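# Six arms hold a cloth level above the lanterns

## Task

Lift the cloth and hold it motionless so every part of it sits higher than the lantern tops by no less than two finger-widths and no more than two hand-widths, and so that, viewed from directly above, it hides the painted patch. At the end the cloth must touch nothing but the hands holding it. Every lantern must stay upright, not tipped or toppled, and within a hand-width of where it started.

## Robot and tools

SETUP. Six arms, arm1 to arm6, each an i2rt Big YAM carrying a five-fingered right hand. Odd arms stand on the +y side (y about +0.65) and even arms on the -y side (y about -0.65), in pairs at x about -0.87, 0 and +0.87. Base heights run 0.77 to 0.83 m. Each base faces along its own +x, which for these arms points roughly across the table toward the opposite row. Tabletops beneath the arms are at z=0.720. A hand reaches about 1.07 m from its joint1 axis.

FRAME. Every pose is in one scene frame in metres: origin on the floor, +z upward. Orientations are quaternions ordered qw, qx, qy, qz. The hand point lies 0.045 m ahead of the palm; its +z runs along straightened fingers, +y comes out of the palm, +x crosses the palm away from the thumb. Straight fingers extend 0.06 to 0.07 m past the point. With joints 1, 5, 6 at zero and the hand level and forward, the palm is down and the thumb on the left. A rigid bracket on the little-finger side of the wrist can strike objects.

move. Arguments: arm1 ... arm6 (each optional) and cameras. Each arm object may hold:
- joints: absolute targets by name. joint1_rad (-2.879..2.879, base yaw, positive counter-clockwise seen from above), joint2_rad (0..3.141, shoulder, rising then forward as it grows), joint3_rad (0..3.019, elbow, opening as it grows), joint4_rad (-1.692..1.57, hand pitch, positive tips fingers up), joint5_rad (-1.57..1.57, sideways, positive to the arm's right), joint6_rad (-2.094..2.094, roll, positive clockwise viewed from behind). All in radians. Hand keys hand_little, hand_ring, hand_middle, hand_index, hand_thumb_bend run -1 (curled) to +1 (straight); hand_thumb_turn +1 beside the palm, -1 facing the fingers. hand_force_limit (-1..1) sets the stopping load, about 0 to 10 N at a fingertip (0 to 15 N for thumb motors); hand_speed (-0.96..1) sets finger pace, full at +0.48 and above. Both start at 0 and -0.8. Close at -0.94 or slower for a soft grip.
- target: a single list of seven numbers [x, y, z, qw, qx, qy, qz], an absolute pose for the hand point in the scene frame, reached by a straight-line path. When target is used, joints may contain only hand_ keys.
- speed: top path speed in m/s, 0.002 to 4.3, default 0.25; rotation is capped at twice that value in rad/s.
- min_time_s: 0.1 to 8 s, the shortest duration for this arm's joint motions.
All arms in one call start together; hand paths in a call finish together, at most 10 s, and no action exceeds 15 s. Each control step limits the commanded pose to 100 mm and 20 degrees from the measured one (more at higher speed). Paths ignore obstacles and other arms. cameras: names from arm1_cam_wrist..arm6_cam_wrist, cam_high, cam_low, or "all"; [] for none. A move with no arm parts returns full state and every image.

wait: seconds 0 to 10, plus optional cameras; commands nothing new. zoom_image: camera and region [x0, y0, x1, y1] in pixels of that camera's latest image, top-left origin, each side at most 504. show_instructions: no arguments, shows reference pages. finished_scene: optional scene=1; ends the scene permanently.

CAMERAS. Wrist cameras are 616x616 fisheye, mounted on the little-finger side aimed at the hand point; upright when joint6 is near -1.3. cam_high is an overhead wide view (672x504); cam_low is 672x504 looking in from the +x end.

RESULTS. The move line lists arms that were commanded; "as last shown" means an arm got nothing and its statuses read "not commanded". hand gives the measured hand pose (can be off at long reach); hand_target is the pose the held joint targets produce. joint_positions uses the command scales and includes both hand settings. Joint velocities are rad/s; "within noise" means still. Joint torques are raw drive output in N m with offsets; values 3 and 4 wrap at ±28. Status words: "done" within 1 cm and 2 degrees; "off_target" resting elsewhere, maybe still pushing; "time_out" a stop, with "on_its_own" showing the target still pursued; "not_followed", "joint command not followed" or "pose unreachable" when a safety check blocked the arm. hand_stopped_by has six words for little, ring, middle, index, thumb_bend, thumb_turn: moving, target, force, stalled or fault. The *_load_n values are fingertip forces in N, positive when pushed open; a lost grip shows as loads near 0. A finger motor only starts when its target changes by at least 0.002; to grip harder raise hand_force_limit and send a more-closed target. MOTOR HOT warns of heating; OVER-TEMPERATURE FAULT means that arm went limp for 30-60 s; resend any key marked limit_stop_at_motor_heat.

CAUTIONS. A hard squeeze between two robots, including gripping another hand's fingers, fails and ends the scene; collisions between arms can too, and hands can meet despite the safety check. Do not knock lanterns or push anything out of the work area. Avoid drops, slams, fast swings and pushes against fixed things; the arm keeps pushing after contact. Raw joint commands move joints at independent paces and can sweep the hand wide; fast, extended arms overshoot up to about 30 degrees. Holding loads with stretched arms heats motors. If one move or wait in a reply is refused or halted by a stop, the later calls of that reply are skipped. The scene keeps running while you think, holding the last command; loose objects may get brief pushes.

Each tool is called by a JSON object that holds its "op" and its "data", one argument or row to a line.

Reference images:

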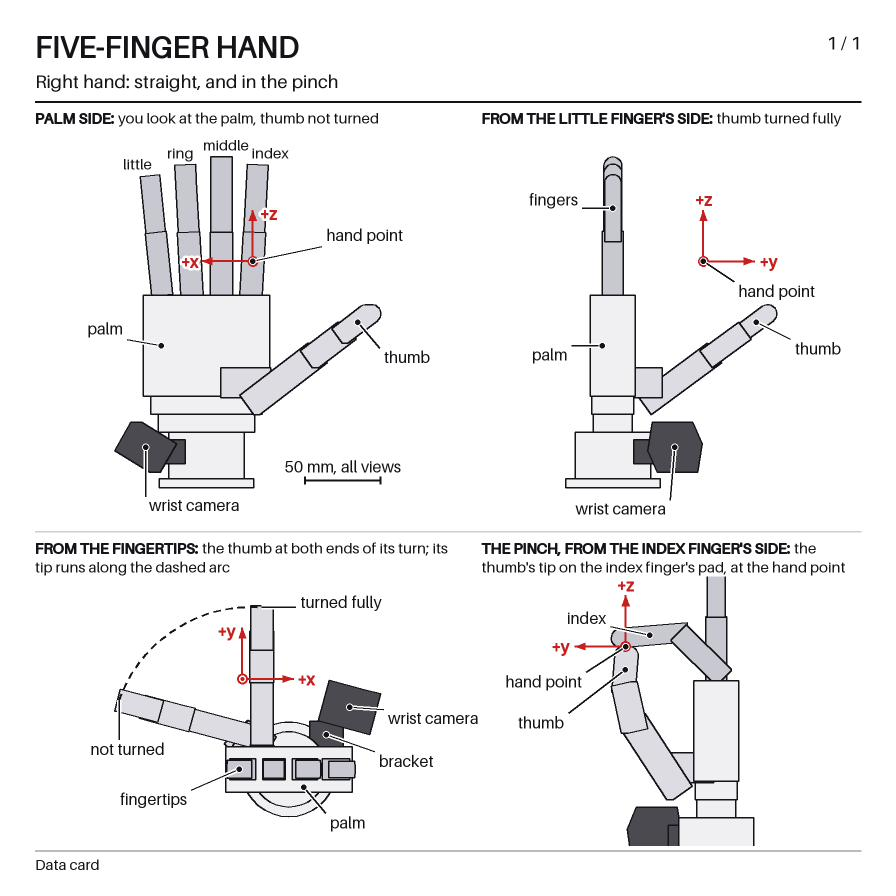

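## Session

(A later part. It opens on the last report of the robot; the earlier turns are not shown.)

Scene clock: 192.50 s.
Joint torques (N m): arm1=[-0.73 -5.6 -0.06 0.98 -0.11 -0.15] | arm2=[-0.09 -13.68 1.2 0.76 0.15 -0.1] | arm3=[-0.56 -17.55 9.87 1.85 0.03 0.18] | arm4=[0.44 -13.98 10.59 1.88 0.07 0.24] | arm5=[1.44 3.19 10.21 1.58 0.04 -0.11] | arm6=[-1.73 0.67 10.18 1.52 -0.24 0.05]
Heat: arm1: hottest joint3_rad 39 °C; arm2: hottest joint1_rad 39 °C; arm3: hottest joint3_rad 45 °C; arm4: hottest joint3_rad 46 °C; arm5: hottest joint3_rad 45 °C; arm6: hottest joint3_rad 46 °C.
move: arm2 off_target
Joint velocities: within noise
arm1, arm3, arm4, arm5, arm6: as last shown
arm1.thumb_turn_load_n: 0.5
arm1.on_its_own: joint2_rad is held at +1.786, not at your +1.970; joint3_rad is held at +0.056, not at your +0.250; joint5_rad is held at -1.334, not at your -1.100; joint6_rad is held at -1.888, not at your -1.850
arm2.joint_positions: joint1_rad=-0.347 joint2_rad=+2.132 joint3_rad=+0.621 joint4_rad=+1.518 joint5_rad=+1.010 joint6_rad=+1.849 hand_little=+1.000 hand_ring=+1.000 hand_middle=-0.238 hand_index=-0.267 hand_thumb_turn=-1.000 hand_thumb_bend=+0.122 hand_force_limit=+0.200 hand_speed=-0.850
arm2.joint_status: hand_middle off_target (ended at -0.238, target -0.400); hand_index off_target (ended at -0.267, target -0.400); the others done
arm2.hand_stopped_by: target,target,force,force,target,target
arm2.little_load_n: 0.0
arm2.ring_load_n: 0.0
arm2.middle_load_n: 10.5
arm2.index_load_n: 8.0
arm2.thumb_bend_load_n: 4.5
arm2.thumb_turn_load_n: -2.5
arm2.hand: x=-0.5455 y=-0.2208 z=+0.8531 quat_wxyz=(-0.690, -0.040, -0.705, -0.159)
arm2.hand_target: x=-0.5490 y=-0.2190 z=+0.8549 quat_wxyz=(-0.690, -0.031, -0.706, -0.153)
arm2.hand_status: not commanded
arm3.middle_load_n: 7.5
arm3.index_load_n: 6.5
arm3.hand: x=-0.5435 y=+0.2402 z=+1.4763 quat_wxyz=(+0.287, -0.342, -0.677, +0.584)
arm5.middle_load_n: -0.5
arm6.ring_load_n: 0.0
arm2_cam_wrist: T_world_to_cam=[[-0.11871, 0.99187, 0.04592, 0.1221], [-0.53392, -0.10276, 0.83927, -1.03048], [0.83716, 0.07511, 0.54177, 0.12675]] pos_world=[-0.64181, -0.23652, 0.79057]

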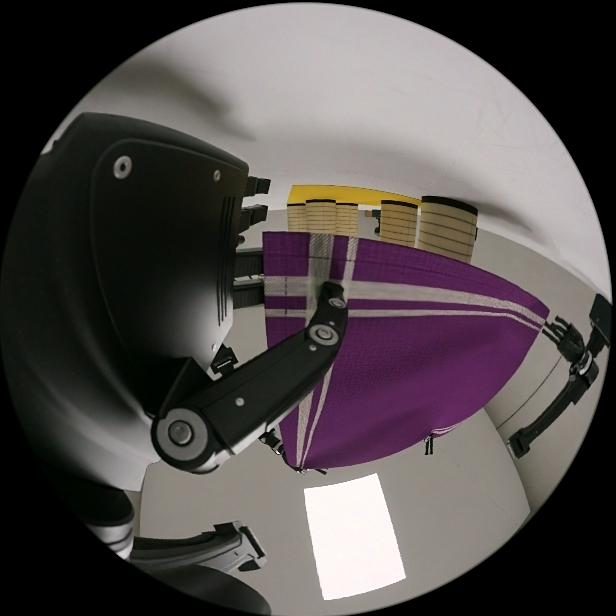

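{"op": "move", "data": {
  "arm1": {"target": [-0.612, 0.370, 0.888, 0.1224, 0.7071, 0, 0.6964], "speed": 0.08},
  "cameras": ["arm1_cam_wrist", "cam_high"]
}}

{"op": "zoom_image", "data": {
  "camera": "arm1_cam_wrist",
  "region": [230, 160, 480, 410]
}}

{"op": "zoom_image", "data": {
  "camera": "cam_high",
  "region": [140, 150, 290, 310]
}}

Scene clock: 195.00 s.
Joint torques (N m): arm1=[0.85 -6.59 1.01 1.78 0.02 -0.03] | arm2=[-0.21 -13.74 1.22 0.77 0.14 -0.1] | arm3=[-0.56 -17.61 9.87 1.85 0.02 0.19] | arm4=[0.5 -13.92 10.59 1.91 0.06 0.24] | arm5=[1.55 3.19 10.19 1.55 0.03 -0.12] | arm6=[-1.73 0.79 10.18 1.51 -0.24 0.05]
Heat: arm1: hottest joint3_rad 39 °C; arm2: hottest joint1_rad 39 °C; arm3: hottest joint3_rad 45 °C; arm4: hottest joint3_rad 46 °C; arm5: hottest joint3_rad 45 °C; arm6: hottest joint3_rad 46 °C.
move: arm1 off_target
Joint velocities: within noise
arm1.joint_positions: joint1_rad=+0.369 joint2_rad=+1.729 joint3_rad=+0.066 joint4_rad=+1.546 joint5_rad=-1.018 joint6_rad=-1.821 hand_little=+1.000 hand_ring=+1.000 hand_middle=+0.400 hand_index=+0.400 hand_thumb_turn=-1.000 hand_thumb_bend=+0.400 hand_force_limit=+0.000 hand_speed=+0.200
arm1.joint_status: not commanded
arm1.hand_stopped_by: target,target,target,target,target,target
arm1.little_load_n: 0.0
arm1.ring_load_n: 0.0
arm1.middle_load_n: 0.0
arm1.index_load_n: 0.0
arm1.thumb_bend_load_n: 0.0
arm1.thumb_turn_load_n: 0.0
arm1.hand: x=-0.6180 y=+0.3705 z=+0.8810 quat_wxyz=(+0.110, +0.732, -0.009, +0.673)
arm1.hand_target: x=-0.6122 y=+0.3699 z=+0.8885 quat_wxyz=(+0.112, +0.726, +0.001, +0.679)
arm1.hand_status: off_target (0.009 m and 4.3 deg from the pose sent, 0.070 m and 3.7 deg at the start; a joint's target at an end of its range on 47 of 48 steps)
arm2, arm3, arm4, arm5, arm6: as last shown
arm3.thumb_bend_load_n: 5.0
arm4.middle_load_n: 6.5
arm4.thumb_bend_load_n: 11.0
arm4.thumb_turn_load_n: -2.0
arm5.little_load_n: -0.5
arm5.middle_load_n: 0.0
arm6.ring_load_n: -0.5
arm1_cam_wrist: T_world_to_cam=[[-0.10522, -0.91716, 0.38439, -0.05834], [-0.62812, -0.23837, -0.74071, 0.35276], [0.77097, -0.31938, -0.551, 1.19143]] pos_world=[-0.70312, 0.4111, 0.94019]

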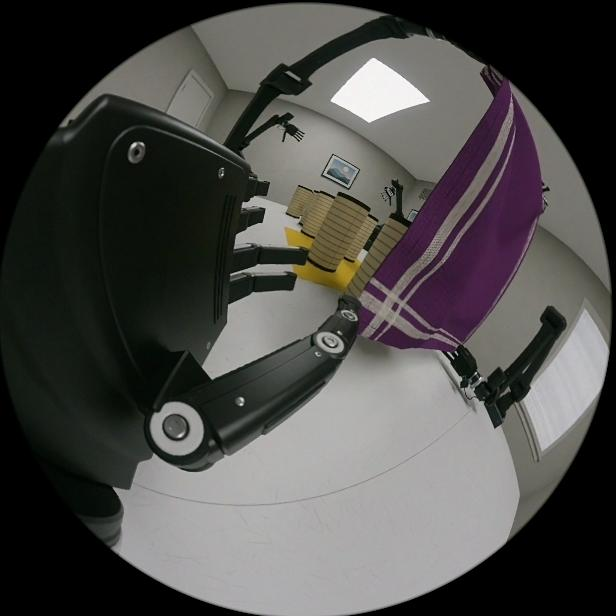

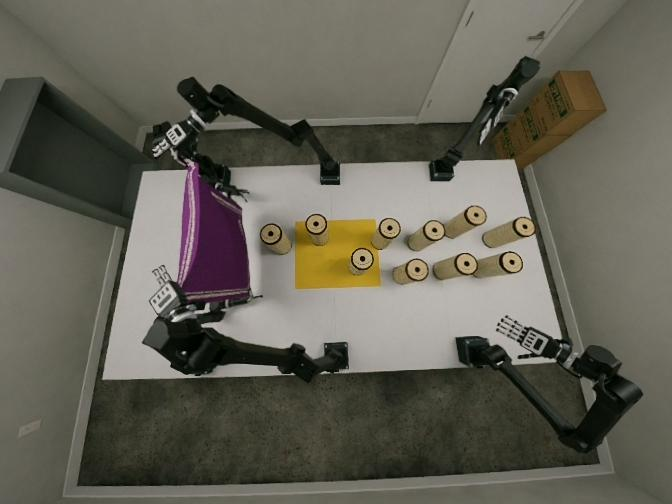

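Scaled by 2.016 from the camera's image (finer frame: 880x880).

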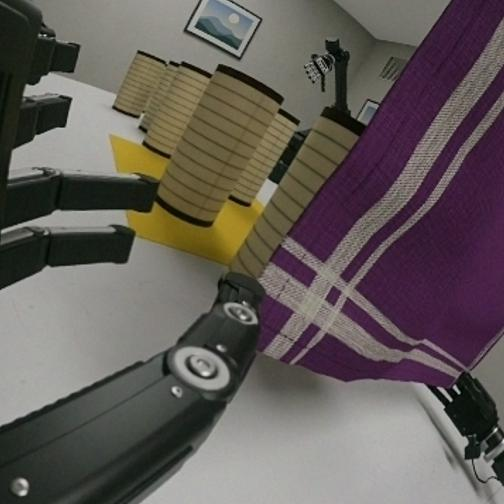

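Scaled by 3.150.

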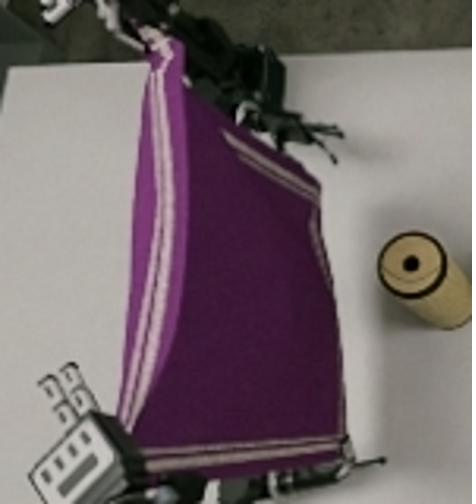

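{"op": "move", "data": {
  "arm1": {"target": [-0.611, 0.302, 0.893, 0.1224, 0.7071, 0, 0.6964], "speed": 0.06},
  "cameras": ["arm1_cam_wrist"]
}}

{"op": "zoom_image", "data": {
  "camera": "arm1_cam_wrist",
  "region": [230, 160, 480, 410]
}}

Scene clock: 199.33 s.
Joint torques (N m): arm1=[-0.73 -7.53 2.28 1.99 -0.17 -0.02] | arm2=[-0.21 -13.74 1.24 0.76 0.15 -0.1] | arm3=[-0.56 -17.61 9.85 1.83 0.03 0.19] | arm4=[0.38 -14.04 10.61 1.89 0.07 0.24] | arm5=[1.38 3.31 10.19 1.59 0.04 -0.12] | arm6=[-1.73 0.73 10.18 1.52 -0.24 0.05]
Heat: arm1: hottest joint3_rad 39 °C; arm2: hottest joint1_rad 39 °C; arm3: hottest joint3_rad 45 °C; arm4: hottest joint3_rad 46 °C; arm5: hottest joint3_rad 46 °C; arm6: hottest joint3_rad 46 °C.
move: arm1 done
Joint velocities: within noise
arm1.joint_positions: joint1_rad=+0.305 joint2_rad=+1.785 joint3_rad=+0.229 joint4_rad=+1.546 joint5_rad=-1.099 joint6_rad=-1.752 hand_little=+1.000 hand_ring=+1.000 hand_middle=+0.400 hand_index=+0.400 hand_thumb_turn=-1.000 hand_thumb_bend=+0.400 hand_force_limit=+0.000 hand_speed=+0.200
arm1.joint_status: not commanded
arm1.hand_stopped_by: target,target,target,target,target,target
arm1.little_load_n: 0.0
arm1.ring_load_n: 0.0
arm1.middle_load_n: 0.0
arm1.index_load_n: 0.0
arm1.thumb_bend_load_n: 0.0
arm1.thumb_turn_load_n: 0.5
arm1.hand: x=-0.6076 y=+0.3098 z=+0.8916 quat_wxyz=(+0.115, +0.712, +0.003, +0.692)
arm1.hand_target: x=-0.6111 y=+0.3021 z=+0.8931 quat_wxyz=(+0.121, +0.710, +0.000, +0.694)
arm1.hand_status: done (0.009 m and 1.1 deg from the pose sent, 0.070 m and 4.3 deg at the start; a joint's target at an end of its range on 35 of 52 steps)
arm2, arm3, arm4, arm5, arm6: as last shown
arm3.middle_load_n: 7.0
arm3.thumb_bend_load_n: 5.5
arm4.middle_load_n: 6.0
arm4.thumb_bend_load_n: 10.5
arm5.little_load_n: 0.0
arm6.ring_load_n: 0.0
arm6.thumb_turn_load_n: -0.5
arm1_cam_wrist: T_world_to_cam=[[-0.1127, -0.90677, 0.40629, -0.14436], [-0.58496, -0.26998, -0.76481, 0.41012], [0.8032, -0.32385, -0.49999, 1.14534]] pos_world=[-0.69631, 0.35074, 0.94498]

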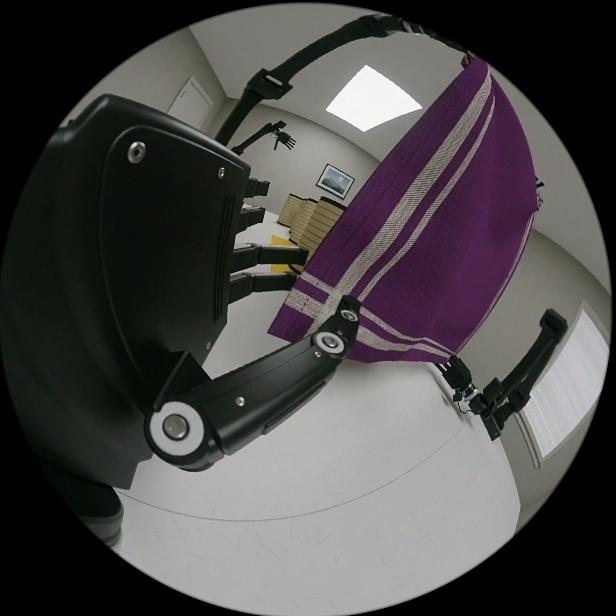

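Scaled by 2.016 from the camera's image (finer frame: 880x880).

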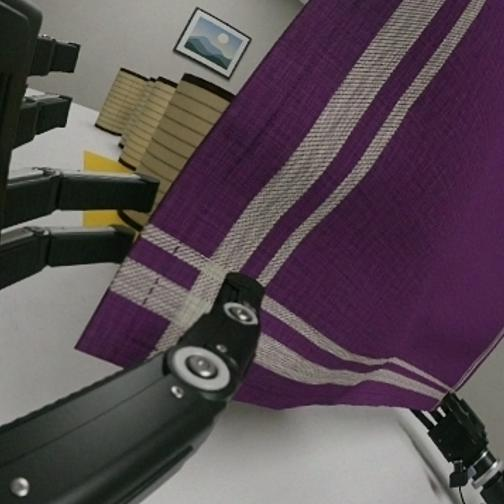

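{"op": "move", "data": {
  "arm1": {"joints": {"hand_index": 0.05, "hand_middle": 0.05, "hand_thumb_bend": 0.25, "hand_force_limit": 0.2, "hand_speed": -0.8}},
  "cameras": ["arm1_cam_wrist"]
}}

{"op": "zoom_image", "data": {
  "camera": "arm1_cam_wrist",
  "region": [230, 160, 480, 410]
}}

Scene clock: 202.30 s.
Joint torques (N m): arm1=[-1.08 -7.59 2.24 1.74 -0.18 -0.01] | arm2=[-0.21 -13.63 1.2 0.76 0.15 -0.1] | arm3=[-0.56 -17.55 9.84 1.84 0.02 0.18] | arm4=[0.62 -13.98 10.61 1.88 0.07 0.24] | arm5=[1.38 3.37 10.21 1.57 0.04 -0.13] | arm6=[-1.73 0.73 10.18 1.52 -0.24 0.05]
Heat: arm1: hottest joint3_rad 39 °C; arm2: hottest joint1_rad 39 °C; arm3: hottest joint3_rad 45 °C; arm4: hottest joint3_rad 46 °C; arm5: hottest joint3_rad 46 °C; arm6: hottest joint3_rad 46 °C.
move: arm1 done
Joint velocities: within noise
arm1.joint_positions: joint1_rad=+0.305 joint2_rad=+1.785 joint3_rad=+0.229 joint4_rad=+1.546 joint5_rad=-1.099 joint6_rad=-1.751 hand_little=+1.000 hand_ring=+1.000 hand_middle=+0.050 hand_index=+0.050 hand_thumb_turn=-1.000 hand_thumb_bend=+0.250 hand_force_limit=+0.200 hand_speed=-0.800
arm1.joint_status: all done
arm1.hand_stopped_by: target,target,target,target,target,target
arm1.little_load_n: 0.0
arm1.ring_load_n: 0.0
arm1.middle_load_n: 0.0
arm1.index_load_n: 0.0
arm1.thumb_bend_load_n: 0.0
arm1.thumb_turn_load_n: 0.0
arm1.hand: x=-0.6076 y=+0.3098 z=+0.8915 quat_wxyz=(+0.115, +0.712, +0.003, +0.692)
arm1.hand_target: x=-0.6111 y=+0.3021 z=+0.8931 quat_wxyz=(+0.122, +0.710, +0.000, +0.694)
arm1.hand_status: not commanded
arm2, arm3, arm4, arm5, arm6: as last shown
arm3.middle_load_n: 7.5
arm4.thumb_bend_load_n: 11.0
arm6.thumb_turn_load_n: 0.0
arm1_cam_wrist: T_world_to_cam=[[-0.1128, -0.90707, 0.40559, -0.14368], [-0.58492, -0.26935, -0.76506, 0.41015], [0.80321, -0.32354, -0.50018, 1.14542]] pos_world=[-0.69631, 0.35074, 0.94498]

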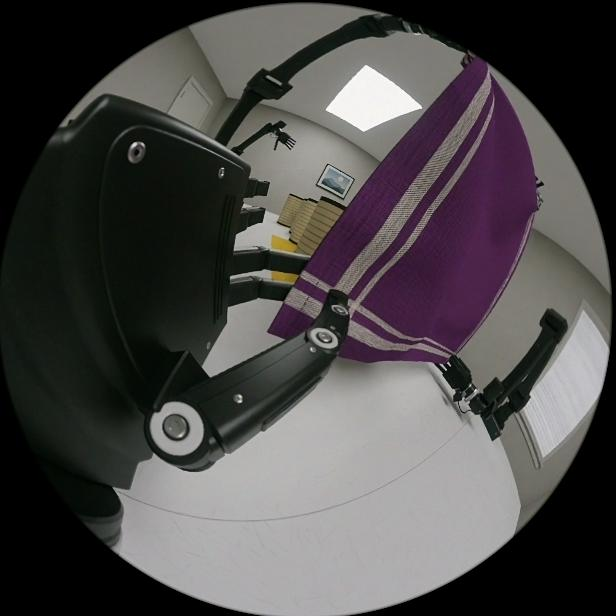

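Scaled by 2.016 from the camera's image (finer frame: 880x880).

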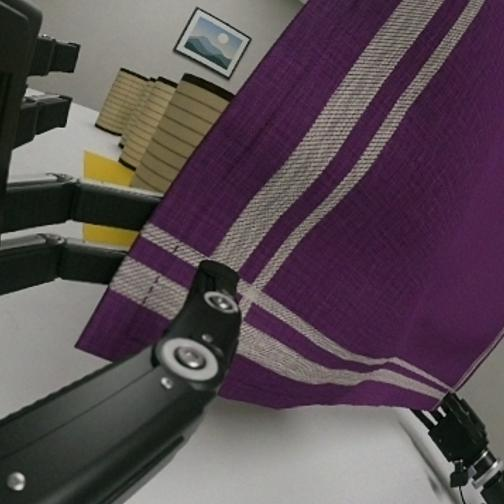

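{"op": "move", "data": {
  "arm1": {"joints": {"hand_index": -0.40, "hand_middle": -0.40, "hand_thumb_bend": 0.12, "hand_force_limit": 0.2, "hand_speed": -0.85}},
  "cameras": ["arm1_cam_wrist"]
}}

{"op": "zoom_image", "data": {
  "camera": "arm1_cam_wrist",
  "region": [230, 160, 480, 410]
}}

Scene clock: 203.90 s.
Joint torques (N m): arm1=[-1.14 -6.89 2.36 1.72 -0.15 -0.02] | arm2=[-0.73 -13.68 1.22 0.79 0.15 -0.1] | arm3=[-0.5 -17.55 9.87 1.85 0.02 0.18] | arm4=[0.62 -13.92 10.58 1.89 0.07 0.24] | arm5=[1.38 3.25 10.21 1.59 0.03 -0.12] | arm6=[-1.79 0.73 10.18 1.52 -0.24 0.05]
Heat: arm1: hottest joint3_rad 39 °C; arm2: hottest joint1_rad 39 °C; arm3: hottest joint3_rad 45 °C; arm4: hottest joint3_rad 46 °C; arm5: hottest joint3_rad 46 °C; arm6: hottest joint3_rad 46 °C.
move: arm1 off_target
Joint velocities: within noise
arm1.joint_positions: joint1_rad=+0.305 joint2_rad=+1.785 joint3_rad=+0.229 joint4_rad=+1.546 joint5_rad=-1.099 joint6_rad=-1.751 hand_little=+1.000 hand_ring=+1.000 hand_middle=-0.238 hand_index=-0.253 hand_thumb_turn=-1.000 hand_thumb_bend=+0.122 hand_force_limit=+0.200 hand_speed=-0.850
arm1.joint_status: hand_middle off_target (ended at -0.238, target -0.400); hand_index off_target (ended at -0.253, target -0.400); the others done
arm1.hand_stopped_by: target,target,force,force,target,target
arm1.little_load_n: 0.0
arm1.ring_load_n: -0.5
arm1.middle_load_n: 8.0
arm1.index_load_n: 5.5
arm1.thumb_bend_load_n: 3.5
arm1.thumb_turn_load_n: 0.0
arm1.hand: x=-0.6076 y=+0.3098 z=+0.8915 quat_wxyz=(+0.115, +0.712, +0.003, +0.692)
arm1.hand_target: x=-0.6111 y=+0.3021 z=+0.8931 quat_wxyz=(+0.122, +0.710, +0.000, +0.694)
arm1.hand_status: not commanded
arm2, arm3, arm4, arm5, arm6: as last shown
arm3.joint_positions: joint1_rad=-0.953 joint2_rad=+1.909 joint3_rad=+2.893 joint4_rad=-1.131 joint5_rad=-0.064 joint6_rad=+0.006 hand_little=+1.000 hand_ring=+1.000 hand_middle=-0.231 hand_index=-0.232 hand_thumb_turn=-1.000 hand_thumb_bend=+0.105 hand_force_limit=+0.400 hand_speed=-0.850
arm3.middle_load_n: 7.0
arm3.thumb_bend_load_n: 5.0
arm3.hand: x=-0.5436 y=+0.2403 z=+1.4763 quat_wxyz=(+0.287, -0.342, -0.677, +0.584)
arm5.middle_load_n: -0.5
arm6.thumb_bend_load_n: 0.5
arm1_cam_wrist: T_world_to_cam=[[-0.1128, -0.90707, 0.40559, -0.14368], [-0.58492, -0.26935, -0.76506, 0.41015], [0.80321, -0.32354, -0.50018, 1.14542]] pos_world=[-0.69631, 0.35074, 0.94498]

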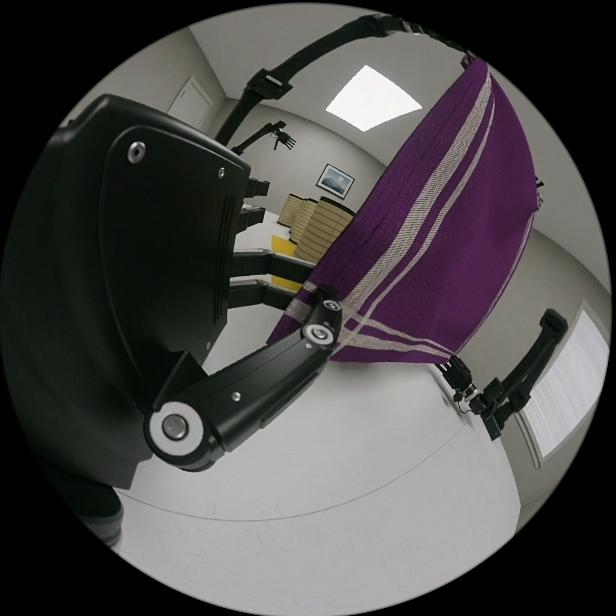

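Scaled by 2.016 from the camera's image (finer frame: 880x880).

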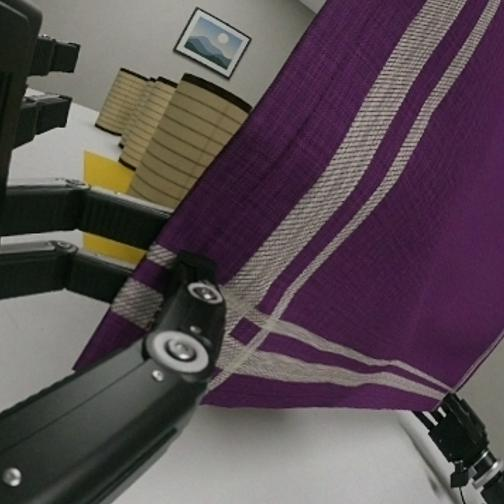

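{"op": "wait", "data": {
  "seconds": 0.1,
  "cameras": ["arm3_cam_wrist", "arm4_cam_wrist", "cam_low", "cam_high"]
}}

{"op": "zoom_image", "data": {
  "camera": "cam_low",
  "region": [150, 0, 500, 330]
}}

{"op": "zoom_image", "data": {
  "camera": "arm3_cam_wrist",
  "region": [180, 180, 480, 480]
}}

Scene clock: 212.33 s.
Joint torques (N m): arm1=[-0.73 -6.36 2.11 1.68 -0.16 -0.02] | arm2=[-0.15 -13.68 1.21 0.77 0.15 -0.1] | arm3=[-0.56 -17.61 9.89 1.83 0.02 0.18] | arm4=[0.44 -13.98 10.65 1.91 0.07 0.22] | arm5=[1.49 3.31 10.22 1.58 0.04 -0.12] | arm6=[-1.73 0.79 10.18 1.54 -0.24 0.05]
Heat: arm1: hottest joint1_rad 38 °C; arm2: hottest joint1_rad 38 °C; arm3: hottest joint3_rad 45 °C; arm4: hottest joint3_rad 46 °C; arm5: hottest joint3_rad 46 °C; arm6: hottest joint3_rad 46 °C.
Joint velocities: within noise
arm1.joint_positions: joint1_rad=+0.305 joint2_rad=+1.785 joint3_rad=+0.229 joint4_rad=+1.546 joint5_rad=-1.099 joint6_rad=-1.751 hand_little=+1.000 hand_ring=+1.000 hand_middle=-0.238 hand_index=-0.253 hand_thumb_turn=-1.000 hand_thumb_bend=+0.122 hand_force_limit=+0.200 hand_speed=-0.850
arm1.joint_status: hand_middle off_target (ended at -0.238, target -0.400); hand_index off_target (ended at -0.253, target -0.400); the others done
arm1.hand_stopped_by: target,target,force,force,target,target
arm1.little_load_n: 0.0
arm1.ring_load_n: 0.0
arm1.middle_load_n: 8.0
arm1.index_load_n: 5.5
arm1.thumb_bend_load_n: 3.5
arm1.thumb_turn_load_n: 0.0
arm1.hand: x=-0.6076 y=+0.3098 z=+0.8915 quat_wxyz=(+0.115, +0.712, +0.003, +0.692)
arm1.hand_target: x=-0.6111 y=+0.3021 z=+0.8931 quat_wxyz=(+0.122, +0.710, +0.000, +0.694)
arm1.hand_status: not commanded
arm2.joint_positions: joint1_rad=-0.347 joint2_rad=+2.132 joint3_rad=+0.621 joint4_rad=+1.518 joint5_rad=+1.010 joint6_rad=+1.849 hand_little=+1.000 hand_ring=+1.000 hand_middle=-0.238 hand_index=-0.267 hand_thumb_turn=-1.000 hand_thumb_bend=+0.122 hand_force_limit=+0.200 hand_speed=-0.850
arm2.joint_status: not commanded
arm2.hand_stopped_by: target,target,force,force,target,target
arm2.little_load_n: 0.0
arm2.ring_load_n: 0.0
arm2.middle_load_n: 10.5
arm2.index_load_n: 8.0
arm2.thumb_bend_load_n: 4.5
arm2.thumb_turn_load_n: -3.0
arm2.hand: x=-0.5455 y=-0.2208 z=+0.8531 quat_wxyz=(-0.690, -0.040, -0.705, -0.159)
arm2.hand_target: x=-0.5490 y=-0.2190 z=+0.8549 quat_wxyz=(-0.690, -0.031, -0.706, -0.153)
arm2.hand_status: not commanded
arm3.joint_positions: joint1_rad=-0.953 joint2_rad=+1.909 joint3_rad=+2.893 joint4_rad=-1.131 joint5_rad=-0.064 joint6_rad=+0.006 hand_little=+1.000 hand_ring=+1.000 hand_middle=-0.231 hand_index=-0.232 hand_thumb_turn=-1.000 hand_thumb_bend=+0.105 hand_force_limit=+0.400 hand_speed=-0.850
arm3.joint_status: not commanded
arm3.hand_stopped_by: target,target,force,force,target,target
arm3.little_load_n: 0.0
arm3.ring_load_n: 0.5
arm3.middle_load_n: 7.5
arm3.index_load_n: 6.5
arm3.thumb_bend_load_n: 5.5
arm3.thumb_turn_load_n: 0.0
arm3.hand: x=-0.5436 y=+0.2403 z=+1.4763 quat_wxyz=(+0.287, -0.342, -0.677, +0.584)
arm3.hand_target: x=-0.5292 y=+0.2457 z=+1.4983 quat_wxyz=(+0.291, -0.338, -0.665, +0.599)
arm3.hand_status: not commanded
arm4.joint_positions: joint1_rad=+0.970 joint2_rad=+1.847 joint3_rad=+2.891 joint4_rad=-1.184 joint5_rad=+0.145 joint6_rad=+0.017 hand_little=+1.000 hand_ring=+1.000 hand_middle=-0.262 hand_index=-0.332 hand_thumb_turn=-1.000 hand_thumb_bend=+0.242 hand_force_limit=+0.300 hand_speed=-0.850
arm4.joint_status: not commanded
arm4.hand_stopped_by: target,target,force,force,force,target
arm4.little_load_n: 0.0
arm4.ring_load_n: 0.0
arm4.middle_load_n: 6.0
arm4.index_load_n: 5.0
arm4.thumb_bend_load_n: 11.0
arm4.thumb_turn_load_n: -2.0
arm4.hand: x=-0.5417 y=-0.2760 z=+1.4716 quat_wxyz=(-0.595, +0.695, +0.305, -0.263)
arm4.hand_target: x=-0.5288 y=-0.2951 z=+1.4982 quat_wxyz=(-0.606, +0.683, +0.294, -0.281)
arm4.hand_status: not commanded
arm5.joint_positions: joint1_rad=-0.567 joint2_rad=+0.648 joint3_rad=+1.496 joint4_rad=-1.291 joint5_rad=-0.051 joint6_rad=-1.219 hand_little=+1.000 hand_ring=+1.000 hand_middle=+1.000 hand_index=+1.000 hand_thumb_turn=+1.000 hand_thumb_bend=+1.000 hand_force_limit=+0.000 hand_speed=-0.800
arm5.joint_status: not commanded
arm5.hand_stopped_by: target,target,target,target,target,target
arm5.little_load_n: 0.0
arm5.ring_load_n: -0.5
arm5.middle_load_n: 0.0
arm5.index_load_n: 0.0
arm5.thumb_bend_load_n: 0.0
arm5.thumb_turn_load_n: 0.0
arm5.hand: x=+0.7059 y=+0.4742 z=+1.3339 quat_wxyz=(+0.409, +0.268, -0.803, +0.342)
arm5.hand_target: x=+0.7066 y=+0.4752 z=+1.3450 quat_wxyz=(+0.418, +0.266, -0.796, +0.349)
arm5.hand_status: not commanded
arm6.joint_positions: joint1_rad=+0.364 joint2_rad=+0.631 joint3_rad=+1.355 joint4_rad=-1.510 joint5_rad=-0.294 joint6_rad=-0.998 hand_little=+1.000 hand_ring=+1.000 hand_middle=+1.000 hand_index=+1.000 hand_thumb_turn=+1.000 hand_thumb_bend=+1.000 hand_force_limit=+0.000 hand_speed=-0.800
arm6.joint_status: not commanded
arm6.hand_stopped_by: target,target,target,target,target,target
arm6.little_load_n: 0.0
arm6.ring_load_n: 0.0
arm6.middle_load_n: 0.0
arm6.index_load_n: -0.5
arm6.thumb_bend_load_n: 0.0
arm6.thumb_turn_load_n: 0.0
arm6.hand: x=+0.7749 y=-0.4888 z=+1.2560 quat_wxyz=(-0.403, +0.670, +0.623, -0.013)
arm6.hand_target: x=+0.7749 y=-0.4887 z=+1.2640 quat_wxyz=(-0.412, +0.666, +0.622, -0.010)
arm6.hand_status: not commanded
wait: 0.10 s; at rest from the start
pictures: arm3_cam_wrist, arm4_cam_wrist, cam_high, cam_low
arm3_cam_wrist: T_world_to_cam=[[-0.00291, 0.26611, -0.96394, 1.35975], [0.91856, -0.38032, -0.10776, 0.75227], [-0.39528, -0.88575, -0.24333, 0.47005]] pos_world=[-0.50125, 0.34061, 1.50616]
arm4_cam_wrist: T_world_to_cam=[[0.25975, 0.05458, -0.96413, 1.5778], [-0.21282, -0.97062, -0.11228, -0.21113], [-0.94193, 0.23435, -0.24051, 0.01939]] pos_world=[-0.43651, -0.29558, 1.50217]

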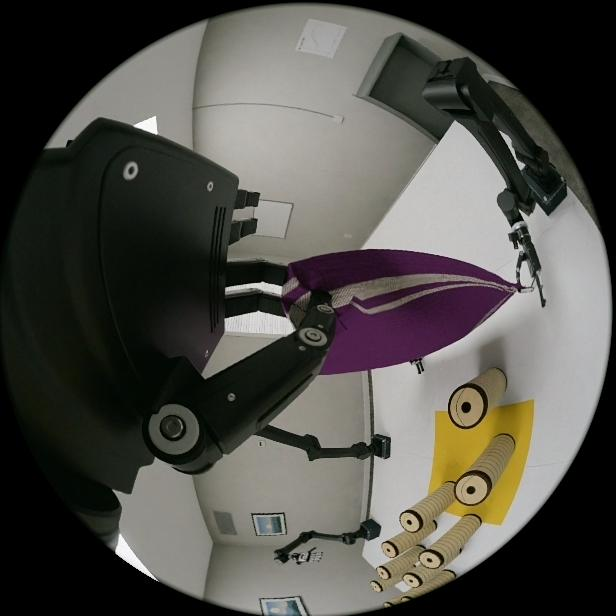

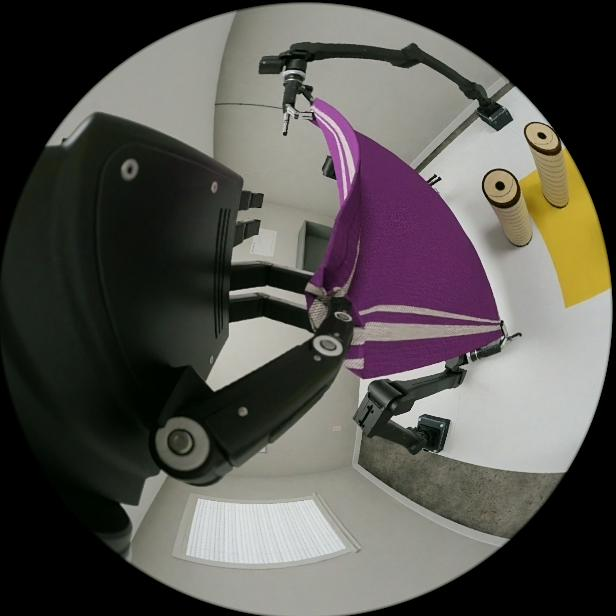

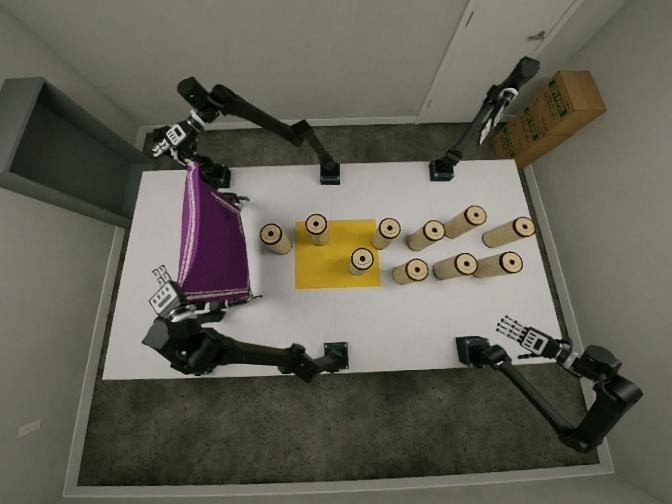

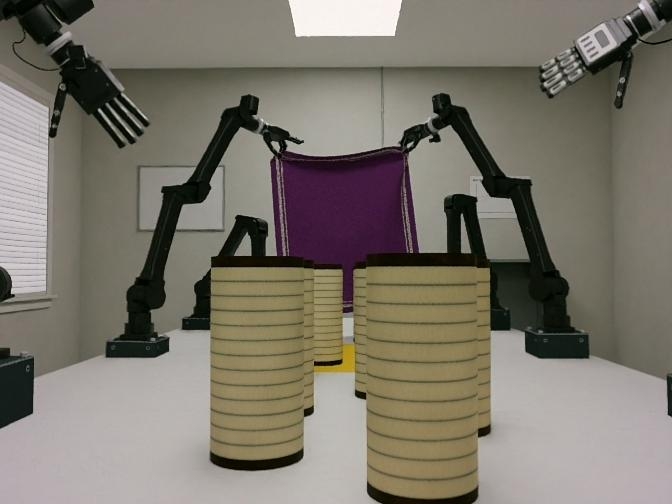

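Scaled by 1.440.

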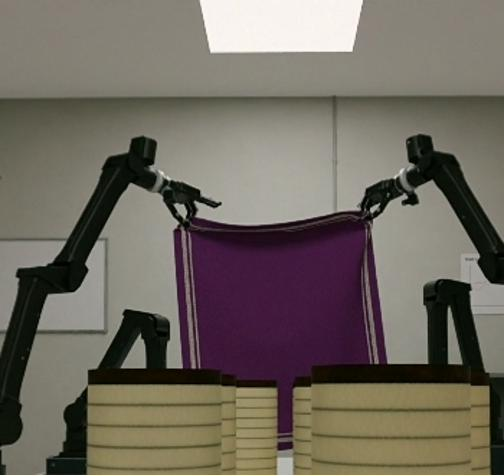

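Scaled by 1.680 from the camera's image (finer frame: 880x880).

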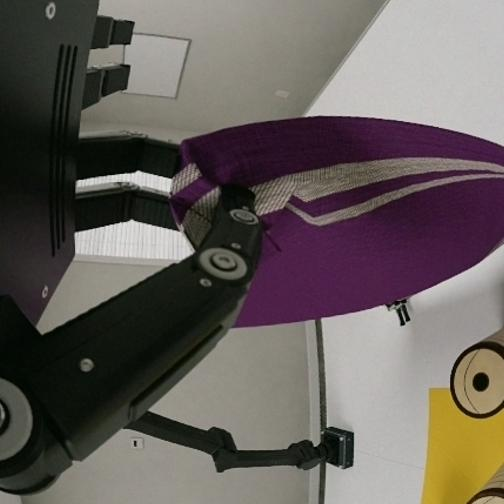

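{"op": "move", "data": {
  "arm1": {"target": [-0.602, 0.303, 0.945, 0.0672, 0.7619, -0.0801, 0.6393], "speed": 0.07},
  "arm2": {"target": [-0.562, -0.219, 0.921, 0.6393, -0.0801, 0.7618, 0.0672], "speed": 0.07},
  "arm3": {"target": [-0.39, 0.247, 1.518, -0.2514, 0.359, 0.7362, -0.5156], "speed": 0.07},
  "arm4": {"target": [-0.338, -0.289, 1.525, 0.524, -0.7483, -0.3332, 0.2333], "speed": 0.07},
  "cameras": ["cam_high", "cam_low"]
}}

Scene clock: 218.77 s.
Joint torques (N m): arm1=[1.03 -4.78 9.02 0.65 -0.19 -0.06] | arm2=[-0.85 -10.34 5.83 0.7 0.15 -0.09] | arm3=[-0.32 -14.56 8.61 1.88 0 0.21] | arm4=[-1.14 -10.99 9.26 1.98 -0.39 0.01] | arm5=[1.49 3.25 10.25 1.58 0.05 -0.11] | arm6=[-1.73 0.73 10.18 1.52 -0.24 0.05]
Heat: arm1: hottest joint1_rad 38 °C; arm2: hottest joint1_rad 38 °C; arm3: hottest joint3_rad 45 °C; arm4: hottest joint3_rad 46 °C; arm5: hottest joint3_rad 46 °C; arm6: hottest joint3_rad 46 °C.
move: arm1 done; arm2 done; arm3 off_target; arm4 off_target
Joint velocities: within noise
arm1.joint_positions: joint1_rad=+0.345 joint2_rad=+1.159 joint3_rad=+0.295 joint4_rad=+0.564 joint5_rad=-0.975 joint6_rad=-1.826 hand_little=+1.000 hand_ring=+1.000 hand_middle=-0.238 hand_index=-0.253 hand_thumb_turn=-1.000 hand_thumb_bend=+0.122 hand_force_limit=+0.200 hand_speed=-0.850
arm1.joint_status: not commanded
arm1.hand_stopped_by: target,target,force,force,target,target
arm1.little_load_n: 0.0
arm1.ring_load_n: 0.0
arm1.middle_load_n: 8.0
arm1.index_load_n: 6.0
arm1.thumb_bend_load_n: 4.0
arm1.thumb_turn_load_n: -0.5
arm1.hand: x=-0.6097 y=+0.3051 z=+0.9388 quat_wxyz=(+0.072, +0.762, -0.085, +0.638)
arm1.hand_target: x=-0.6022 y=+0.3032 z=+0.9451 quat_wxyz=(+0.067, +0.762, -0.080, +0.639)
arm1.hand_status: done (0.010 m and 0.8 deg from the pose sent, 0.054 m and 13.8 deg at the start)
arm2.joint_positions: joint1_rad=-0.338 joint2_rad=+1.605 joint3_rad=+0.536 joint4_rad=+0.766 joint5_rad=+0.967 joint6_rad=+1.842 hand_little=+1.000 hand_ring=+1.000 hand_middle=-0.237 hand_index=-0.267 hand_thumb_turn=-1.000 hand_thumb_bend=+0.122 hand_force_limit=+0.200 hand_speed=-0.850
arm2.joint_status: not commanded
arm2.hand_stopped_by: target,target,force,force,target,target
arm2.little_load_n: 0.0
arm2.ring_load_n: 0.0
arm2.middle_load_n: 11.0
arm2.index_load_n: 8.0
arm2.thumb_bend_load_n: 4.5
arm2.thumb_turn_load_n: -2.5
arm2.hand: x=-0.5584 y=-0.2221 z=+0.9200 quat_wxyz=(-0.640, +0.070, -0.762, -0.070)
arm2.hand_target: x=-0.5620 y=-0.2191 z=+0.9208 quat_wxyz=(-0.639, +0.080, -0.762, -0.067)
arm2.hand_status: done (0.005 m and 1.2 deg from the pose sent, 0.070 m and 19.4 deg at the start)
arm3.joint_positions: joint1_rad=-0.762 joint2_rad=+1.773 joint3_rad=+2.896 joint4_rad=-1.392 joint5_rad=+0.108 joint6_rad=+0.031 hand_little=+1.000 hand_ring=+1.000 hand_middle=-0.231 hand_index=-0.232 hand_thumb_turn=-1.000 hand_thumb_bend=+0.105 hand_force_limit=+0.400 hand_speed=-0.850
arm3.joint_status: not commanded
arm3.hand_stopped_by: target,target,force,force,target,target
arm3.little_load_n: 0.0
arm3.ring_load_n: 0.0
arm3.middle_load_n: 7.5
arm3.index_load_n: 7.0
arm3.thumb_bend_load_n: 5.5
arm3.thumb_turn_load_n: 0.0
arm3.hand: x=-0.4057 y=+0.2387 z=+1.4943 quat_wxyz=(+0.267, -0.350, -0.716, +0.542)
arm3.hand_target: x=-0.3896 y=+0.2479 z=+1.5163 quat_wxyz=(+0.267, -0.347, -0.702, +0.561)
arm3.hand_status: off_target (0.030 m and 4.3 deg from the pose sent, 0.159 m and 11.3 deg at the start; a joint's target at an end of its range on 96 of 106 steps)
arm4.joint_positions: joint1_rad=+0.631 joint2_rad=+1.680 joint3_rad=+2.891 joint4_rad=-1.463 joint5_rad=-0.188 joint6_rad=-0.025 hand_little=+1.000 hand_ring=+1.000 hand_middle=-0.262 hand_index=-0.332 hand_thumb_turn=-1.000 hand_thumb_bend=+0.242 hand_force_limit=+0.300 hand_speed=-0.850
arm4.joint_status: not commanded
arm4.hand_stopped_by: target,target,force,force,force,target
arm4.little_load_n: 0.0
arm4.ring_load_n: 0.0
arm4.middle_load_n: 6.0
arm4.index_load_n: 5.0
arm4.thumb_bend_load_n: 11.5
arm4.thumb_turn_load_n: -2.0
arm4.hand: x=-0.3582 y=-0.2690 z=+1.4964 quat_wxyz=(-0.553, +0.730, +0.310, -0.254)
arm4.hand_target: x=-0.3380 y=-0.2899 z=+1.5227 quat_wxyz=(-0.577, +0.711, +0.307, -0.257)
arm4.hand_status: off_target (0.040 m and 5.3 deg from the pose sent, 0.211 m and 11.3 deg at the start; a joint's target at an end of its range on 92 of 106 steps)
arm5, arm6: as last shown
arm5.little_load_n: 0.5
arm5.ring_load_n: 0.0

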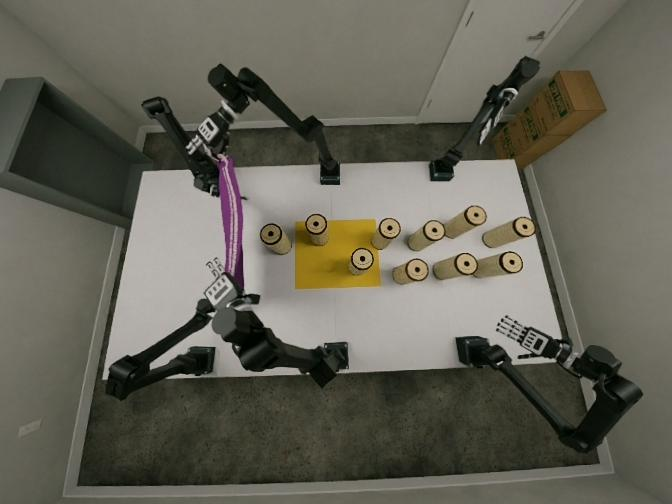

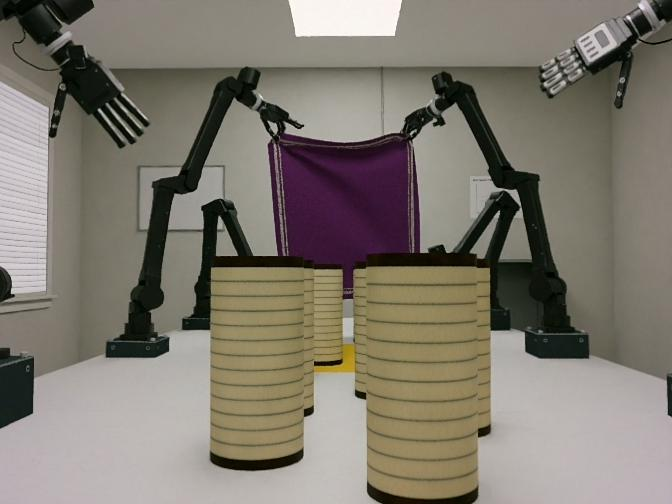

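{"op": "move", "data": {
  "arm1": {"target": [-0.578, 0.300, 1.016, 0.0699, 0.8130, -0.0998, 0.5693], "speed": 0.07},
  "arm2": {"target": [-0.563, -0.219, 0.986, 0.5693, -0.0998, 0.8130, 0.0699], "speed": 0.07},
  "arm3": {"target": [-0.235, 0.244, 1.512, -0.2817, 0.3358, 0.6886, -0.5777], "speed": 0.07},
  "arm4": {"target": [-0.196, -0.290, 1.514, 0.5825, -0.6943, -0.3238, 0.2717], "speed": 0.07},
  "cameras": ["cam_high", "cam_low"]
}}

Scene clock: 223.17 s.
Joint torques (N m): arm1=[0.26 -4.66 11.95 0.35 -0.09 0] | arm2=[-0.62 -7.65 10.51 0.34 -0.03 0] | arm3=[-0.03 -9 7.43 3.08 0.02 0.24] | arm4=[-2.08 -9.35 8.29 3.18 -0.55 0.02] | arm5=[1.38 3.25 10.18 1.59 0.03 -0.12] | arm6=[-1.79 0.73 10.18 1.52 -0.24 0.06]
Heat: arm1: hottest joint1_rad 38 °C; arm2: hottest joint1_rad 38 °C; arm3: hottest joint3_rad 44 °C; arm4: hottest joint3_rad 46 °C; arm5: hottest joint3_rad 46 °C; arm6: hottest joint3_rad 46 °C.
move: arm1 done; arm2 done; arm3 off_target; arm4 off_target
Joint velocities: within noise
arm1.joint_positions: joint1_rad=+0.485 joint2_rad=+0.939 joint3_rad=+0.535 joint4_rad=-0.075 joint5_rad=-0.768 joint6_rad=-1.931 hand_little=+1.000 hand_ring=+1.000 hand_middle=-0.238 hand_index=-0.253 hand_thumb_turn=-1.000 hand_thumb_bend=+0.122 hand_force_limit=+0.200 hand_speed=-0.850
arm1.joint_status: not commanded
arm1.hand_stopped_by: target,target,force,force,target,target
arm1.little_load_n: 0.0
arm1.ring_load_n: 0.0
arm1.middle_load_n: 8.5
arm1.index_load_n: 6.0
arm1.thumb_bend_load_n: 4.0
arm1.thumb_turn_load_n: -0.5
arm1.hand: x=-0.5838 y=+0.3007 z=+1.0080 quat_wxyz=(+0.075, +0.813, -0.098, +0.569)
arm1.hand_target: x=-0.5781 y=+0.3001 z=+1.0161 quat_wxyz=(+0.070, +0.813, -0.100, +0.570)
arm1.hand_status: done (0.010 m and 0.6 deg from the pose sent, 0.084 m and 9.9 deg at the start)
arm2.joint_positions: joint1_rad=-0.352 joint2_rad=+1.286 joint3_rad=+0.642 joint4_rad=+0.103 joint5_rad=+0.863 joint6_rad=+2.006 hand_little=+1.000 hand_ring=+1.000 hand_middle=-0.237 hand_index=-0.267 hand_thumb_turn=-1.000 hand_thumb_bend=+0.122 hand_force_limit=+0.200 hand_speed=-0.850
arm2.joint_status: not commanded
arm2.hand_stopped_by: target,target,force,force,target,target
arm2.little_load_n: 0.0
arm2.ring_load_n: 0.5
arm2.middle_load_n: 11.0
arm2.index_load_n: 8.0
arm2.thumb_bend_load_n: 4.5
arm2.thumb_turn_load_n: -2.0
arm2.hand: x=-0.5639 y=-0.2246 z=+0.9817 quat_wxyz=(-0.572, +0.095, -0.812, -0.070)
arm2.hand_target: x=-0.5631 y=-0.2191 z=+0.9860 quat_wxyz=(-0.570, +0.100, -0.813, -0.070)
arm2.hand_status: done (0.007 m and 0.7 deg from the pose sent, 0.066 m and 10.6 deg at the start)
arm3.joint_positions: joint1_rad=-0.364 joint2_rad=+1.345 joint3_rad=+2.277 joint4_rad=-1.172 joint5_rad=+0.510 joint6_rad=+0.084 hand_little=+1.000 hand_ring=+1.000 hand_middle=-0.231 hand_index=-0.232 hand_thumb_turn=-1.000 hand_thumb_bend=+0.105 hand_force_limit=+0.400 hand_speed=-0.850
arm3.joint_status: not commanded
arm3.hand_stopped_by: target,target,force,force,target,target
arm3.little_load_n: 0.0
arm3.ring_load_n: -0.5
arm3.middle_load_n: 8.0
arm3.index_load_n: 6.5
arm3.thumb_bend_load_n: 5.5
arm3.thumb_turn_load_n: 0.0
arm3.hand: x=-0.2442 y=+0.2396 z=+1.4955 quat_wxyz=(+0.291, -0.333, -0.704, +0.556)
arm3.hand_target: x=-0.2351 y=+0.2444 z=+1.5118 quat_wxyz=(+0.281, -0.336, -0.689, +0.578)
arm3.hand_status: off_target (0.019 m and 3.2 deg from the pose sent, 0.172 m and 5.7 deg at the start)
arm4.joint_positions: joint1_rad=+0.134 joint2_rad=+1.393 joint3_rad=+2.439 joint4_rad=-1.353 joint5_rad=-0.733 joint6_rad=-0.152 hand_little=+1.000 hand_ring=+1.000 hand_middle=-0.262 hand_index=-0.332 hand_thumb_turn=-1.000 hand_thumb_bend=+0.242 hand_force_limit=+0.300 hand_speed=-0.850
arm4.joint_status: not commanded
arm4.hand_stopped_by: target,target,force,force,force,target
arm4.little_load_n: 0.0
arm4.ring_load_n: 0.0
arm4.middle_load_n: 7.0
arm4.index_load_n: 7.0
arm4.thumb_bend_load_n: 11.5
arm4.thumb_turn_load_n: -0.5
arm4.hand: x=-0.2061 y=-0.2693 z=+1.4867 quat_wxyz=(-0.547, +0.720, +0.318, -0.285)
arm4.hand_target: x=-0.1967 y=-0.2911 z=+1.5128 quat_wxyz=(-0.582, +0.695, +0.324, -0.271)
arm4.hand_status: off_target (0.036 m and 5.3 deg from the pose sent, 0.165 m and 5.9 deg at the start)
arm5, arm6: as last shown
arm5.little_load_n: 0.0
arm6.index_load_n: 0.0
arm6.thumb_bend_load_n: -0.5

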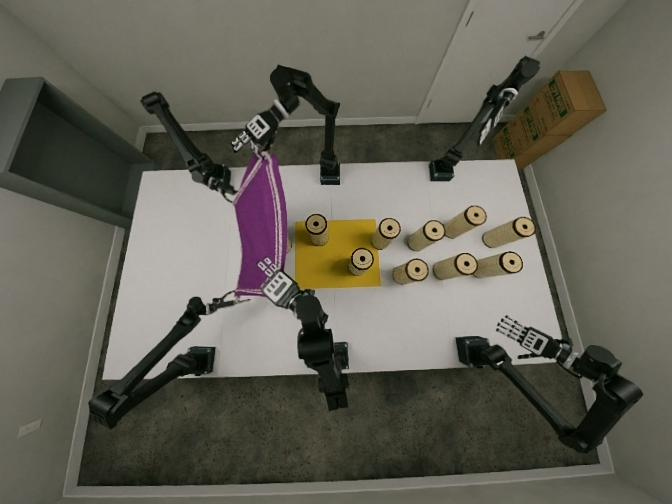

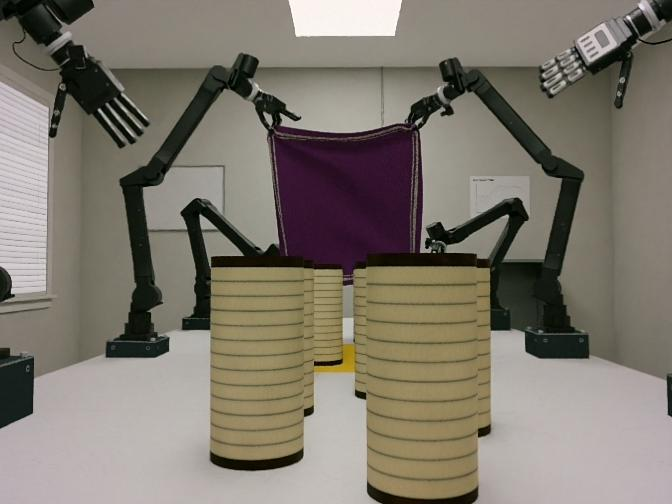

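{"op": "move", "data": {
  "arm1": {"target": [-0.559, 0.300, 1.078, 0.0933, 0.8306, -0.1464, 0.5291], "speed": 0.07},
  "arm2": {"target": [-0.549, -0.219, 1.050, 0.5291, -0.1464, 0.8306, 0.0933], "speed": 0.07},
  "arm3": {"target": [-0.106, 0.242, 1.465, -0.2855, 0.3116, 0.6681, -0.6123], "speed": 0.07},
  "arm4": {"target": [-0.067, -0.290, 1.465, 0.6123, -0.6681, -0.3116, 0.2855], "speed": 0.07},
  "cameras": ["cam_high", "cam_low"]
}}

Scene clock: 226.70 s.
Joint torques (N m): arm1=[0.03 -5.01 12.48 0.43 0.1 0.33] | arm2=[-0.38 -7.18 11.92 0.28 -0.24 -0.36] | arm3=[0.03 -5.83 8.2 2.66 0.04 0.18] | arm4=[-2.78 -7.53 9.94 2.69 -0.61 0.08] | arm5=[1.26 3.31 10.24 1.59 0.04 -0.11] | arm6=[-1.79 0.73 10.17 1.52 -0.24 0.05]
Heat: arm1: hottest joint3_rad 39 °C; arm2: hottest joint1_rad 38 °C; arm3: hottest joint3_rad 44 °C; arm4: hottest joint3_rad 46 °C; arm5: hottest joint3_rad 46 °C; arm6: hottest joint3_rad 46 °C.
move: arm1 off_target; arm2 off_target; arm3 off_target; arm4 off_target
Joint velocities: within noise
arm1.joint_positions: joint1_rad=+0.626 joint2_rad=+0.906 joint3_rad=+0.730 joint4_rad=-0.318 joint5_rad=-0.529 joint6_rad=-1.882 hand_little=+1.000 hand_ring=+1.000 hand_middle=-0.238 hand_index=-0.253 hand_thumb_turn=-1.000 hand_thumb_bend=+0.122 hand_force_limit=+0.200 hand_speed=-0.850
arm1.joint_status: not commanded
arm1.hand_stopped_by: target,target,force,force,target,target
arm1.little_load_n: 0.0
arm1.ring_load_n: 0.0
arm1.middle_load_n: 9.5
arm1.index_load_n: 6.5
arm1.thumb_bend_load_n: 4.5
arm1.thumb_turn_load_n: -1.0
arm1.hand: x=-0.5618 y=+0.2968 z=+1.0717 quat_wxyz=(+0.106, +0.832, -0.129, +0.528)
arm1.hand_target: x=-0.5590 y=+0.3001 z=+1.0780 quat_wxyz=(+0.093, +0.830, -0.146, +0.529)
arm1.hand_status: off_target (0.008 m and 2.5 deg from the pose sent, 0.074 m and 7.7 deg at the start)
arm2.joint_positions: joint1_rad=-0.452 joint2_rad=+1.156 joint3_rad=+0.778 joint4_rad=-0.173 joint5_rad=+0.662 joint6_rad=+1.978 hand_little=+1.000 hand_ring=+1.000 hand_middle=-0.237 hand_index=-0.267 hand_thumb_turn=-1.000 hand_thumb_bend=+0.122 hand_force_limit=+0.200 hand_speed=-0.850
arm2.joint_status: not commanded
arm2.hand_stopped_by: target,target,force,force,target,target
arm2.little_load_n: 0.0
arm2.ring_load_n: 0.0
arm2.middle_load_n: 11.0
arm2.index_load_n: 8.5
arm2.thumb_bend_load_n: 4.5
arm2.thumb_turn_load_n: -2.0
arm2.hand: x=-0.5452 y=-0.2258 z=+1.0469 quat_wxyz=(-0.532, +0.121, -0.832, -0.102)
arm2.hand_target: x=-0.5492 y=-0.2193 z=+1.0499 quat_wxyz=(-0.530, +0.146, -0.830, -0.094)
arm2.hand_status: off_target (0.008 m and 3.1 deg from the pose sent, 0.070 m and 8.5 deg at the start)
arm3.joint_positions: joint1_rad=+0.102 joint2_rad=+1.111 joint3_rad=+1.845 joint4_rad=-0.909 joint5_rad=+0.945 joint6_rad=+0.108 hand_little=+1.000 hand_ring=+1.000 hand_middle=-0.231 hand_index=-0.232 hand_thumb_turn=-1.000 hand_thumb_bend=+0.105 hand_force_limit=+0.400 hand_speed=-0.850
arm3.joint_status: not commanded
arm3.hand_stopped_by: target,target,force,force,target,target
arm3.little_load_n: 0.0
arm3.ring_load_n: 0.0
arm3.middle_load_n: 7.5
arm3.index_load_n: 7.0
arm3.thumb_bend_load_n: 5.5
arm3.thumb_turn_load_n: 0.0
arm3.hand: x=-0.1111 y=+0.2375 z=+1.4545 quat_wxyz=(+0.298, -0.307, -0.678, +0.597)
arm3.hand_target: x=-0.1061 y=+0.2420 z=+1.4648 quat_wxyz=(+0.285, -0.312, -0.668, +0.612)
arm3.hand_status: off_target (0.013 m and 2.6 deg from the pose sent, 0.141 m and 8.1 deg at the start)
arm4.joint_positions: joint1_rad=-0.371 joint2_rad=+1.217 joint3_rad=+2.014 joint4_rad=-1.125 joint5_rad=-1.257 joint6_rad=-0.248 hand_little=+1.000 hand_ring=+1.000 hand_middle=-0.262 hand_index=-0.331 hand_thumb_turn=-1.000 hand_thumb_bend=+0.242 hand_force_limit=+0.300 hand_speed=-0.850
arm4.joint_status: not commanded
arm4.hand_stopped_by: target,target,force,force,force,target
arm4.little_load_n: -0.5
arm4.ring_load_n: 0.0
arm4.middle_load_n: 8.0
arm4.index_load_n: 7.5
arm4.thumb_bend_load_n: 11.0
arm4.thumb_turn_load_n: -0.5
arm4.hand: x=-0.0726 y=-0.2742 z=+1.4462 quat_wxyz=(-0.587, +0.682, +0.303, -0.314)
arm4.hand_target: x=-0.0685 y=-0.2902 z=+1.4643 quat_wxyz=(-0.612, +0.669, +0.312, -0.285)
arm4.hand_status: off_target (0.025 m and 4.7 deg from the pose sent, 0.142 m and 9.6 deg at the start)
arm5, arm6: as last shown
arm5.little_load_n: -0.5
arm6.thumb_bend_load_n: 0.0

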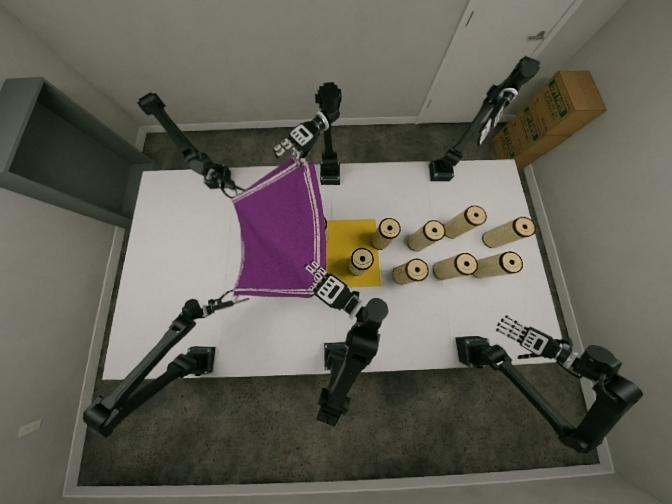

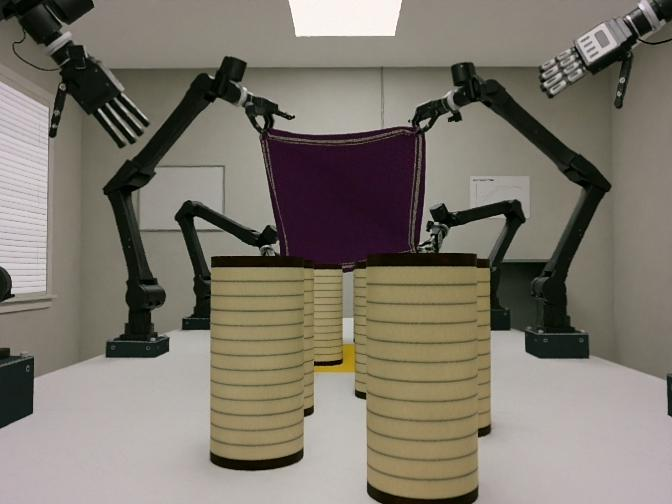

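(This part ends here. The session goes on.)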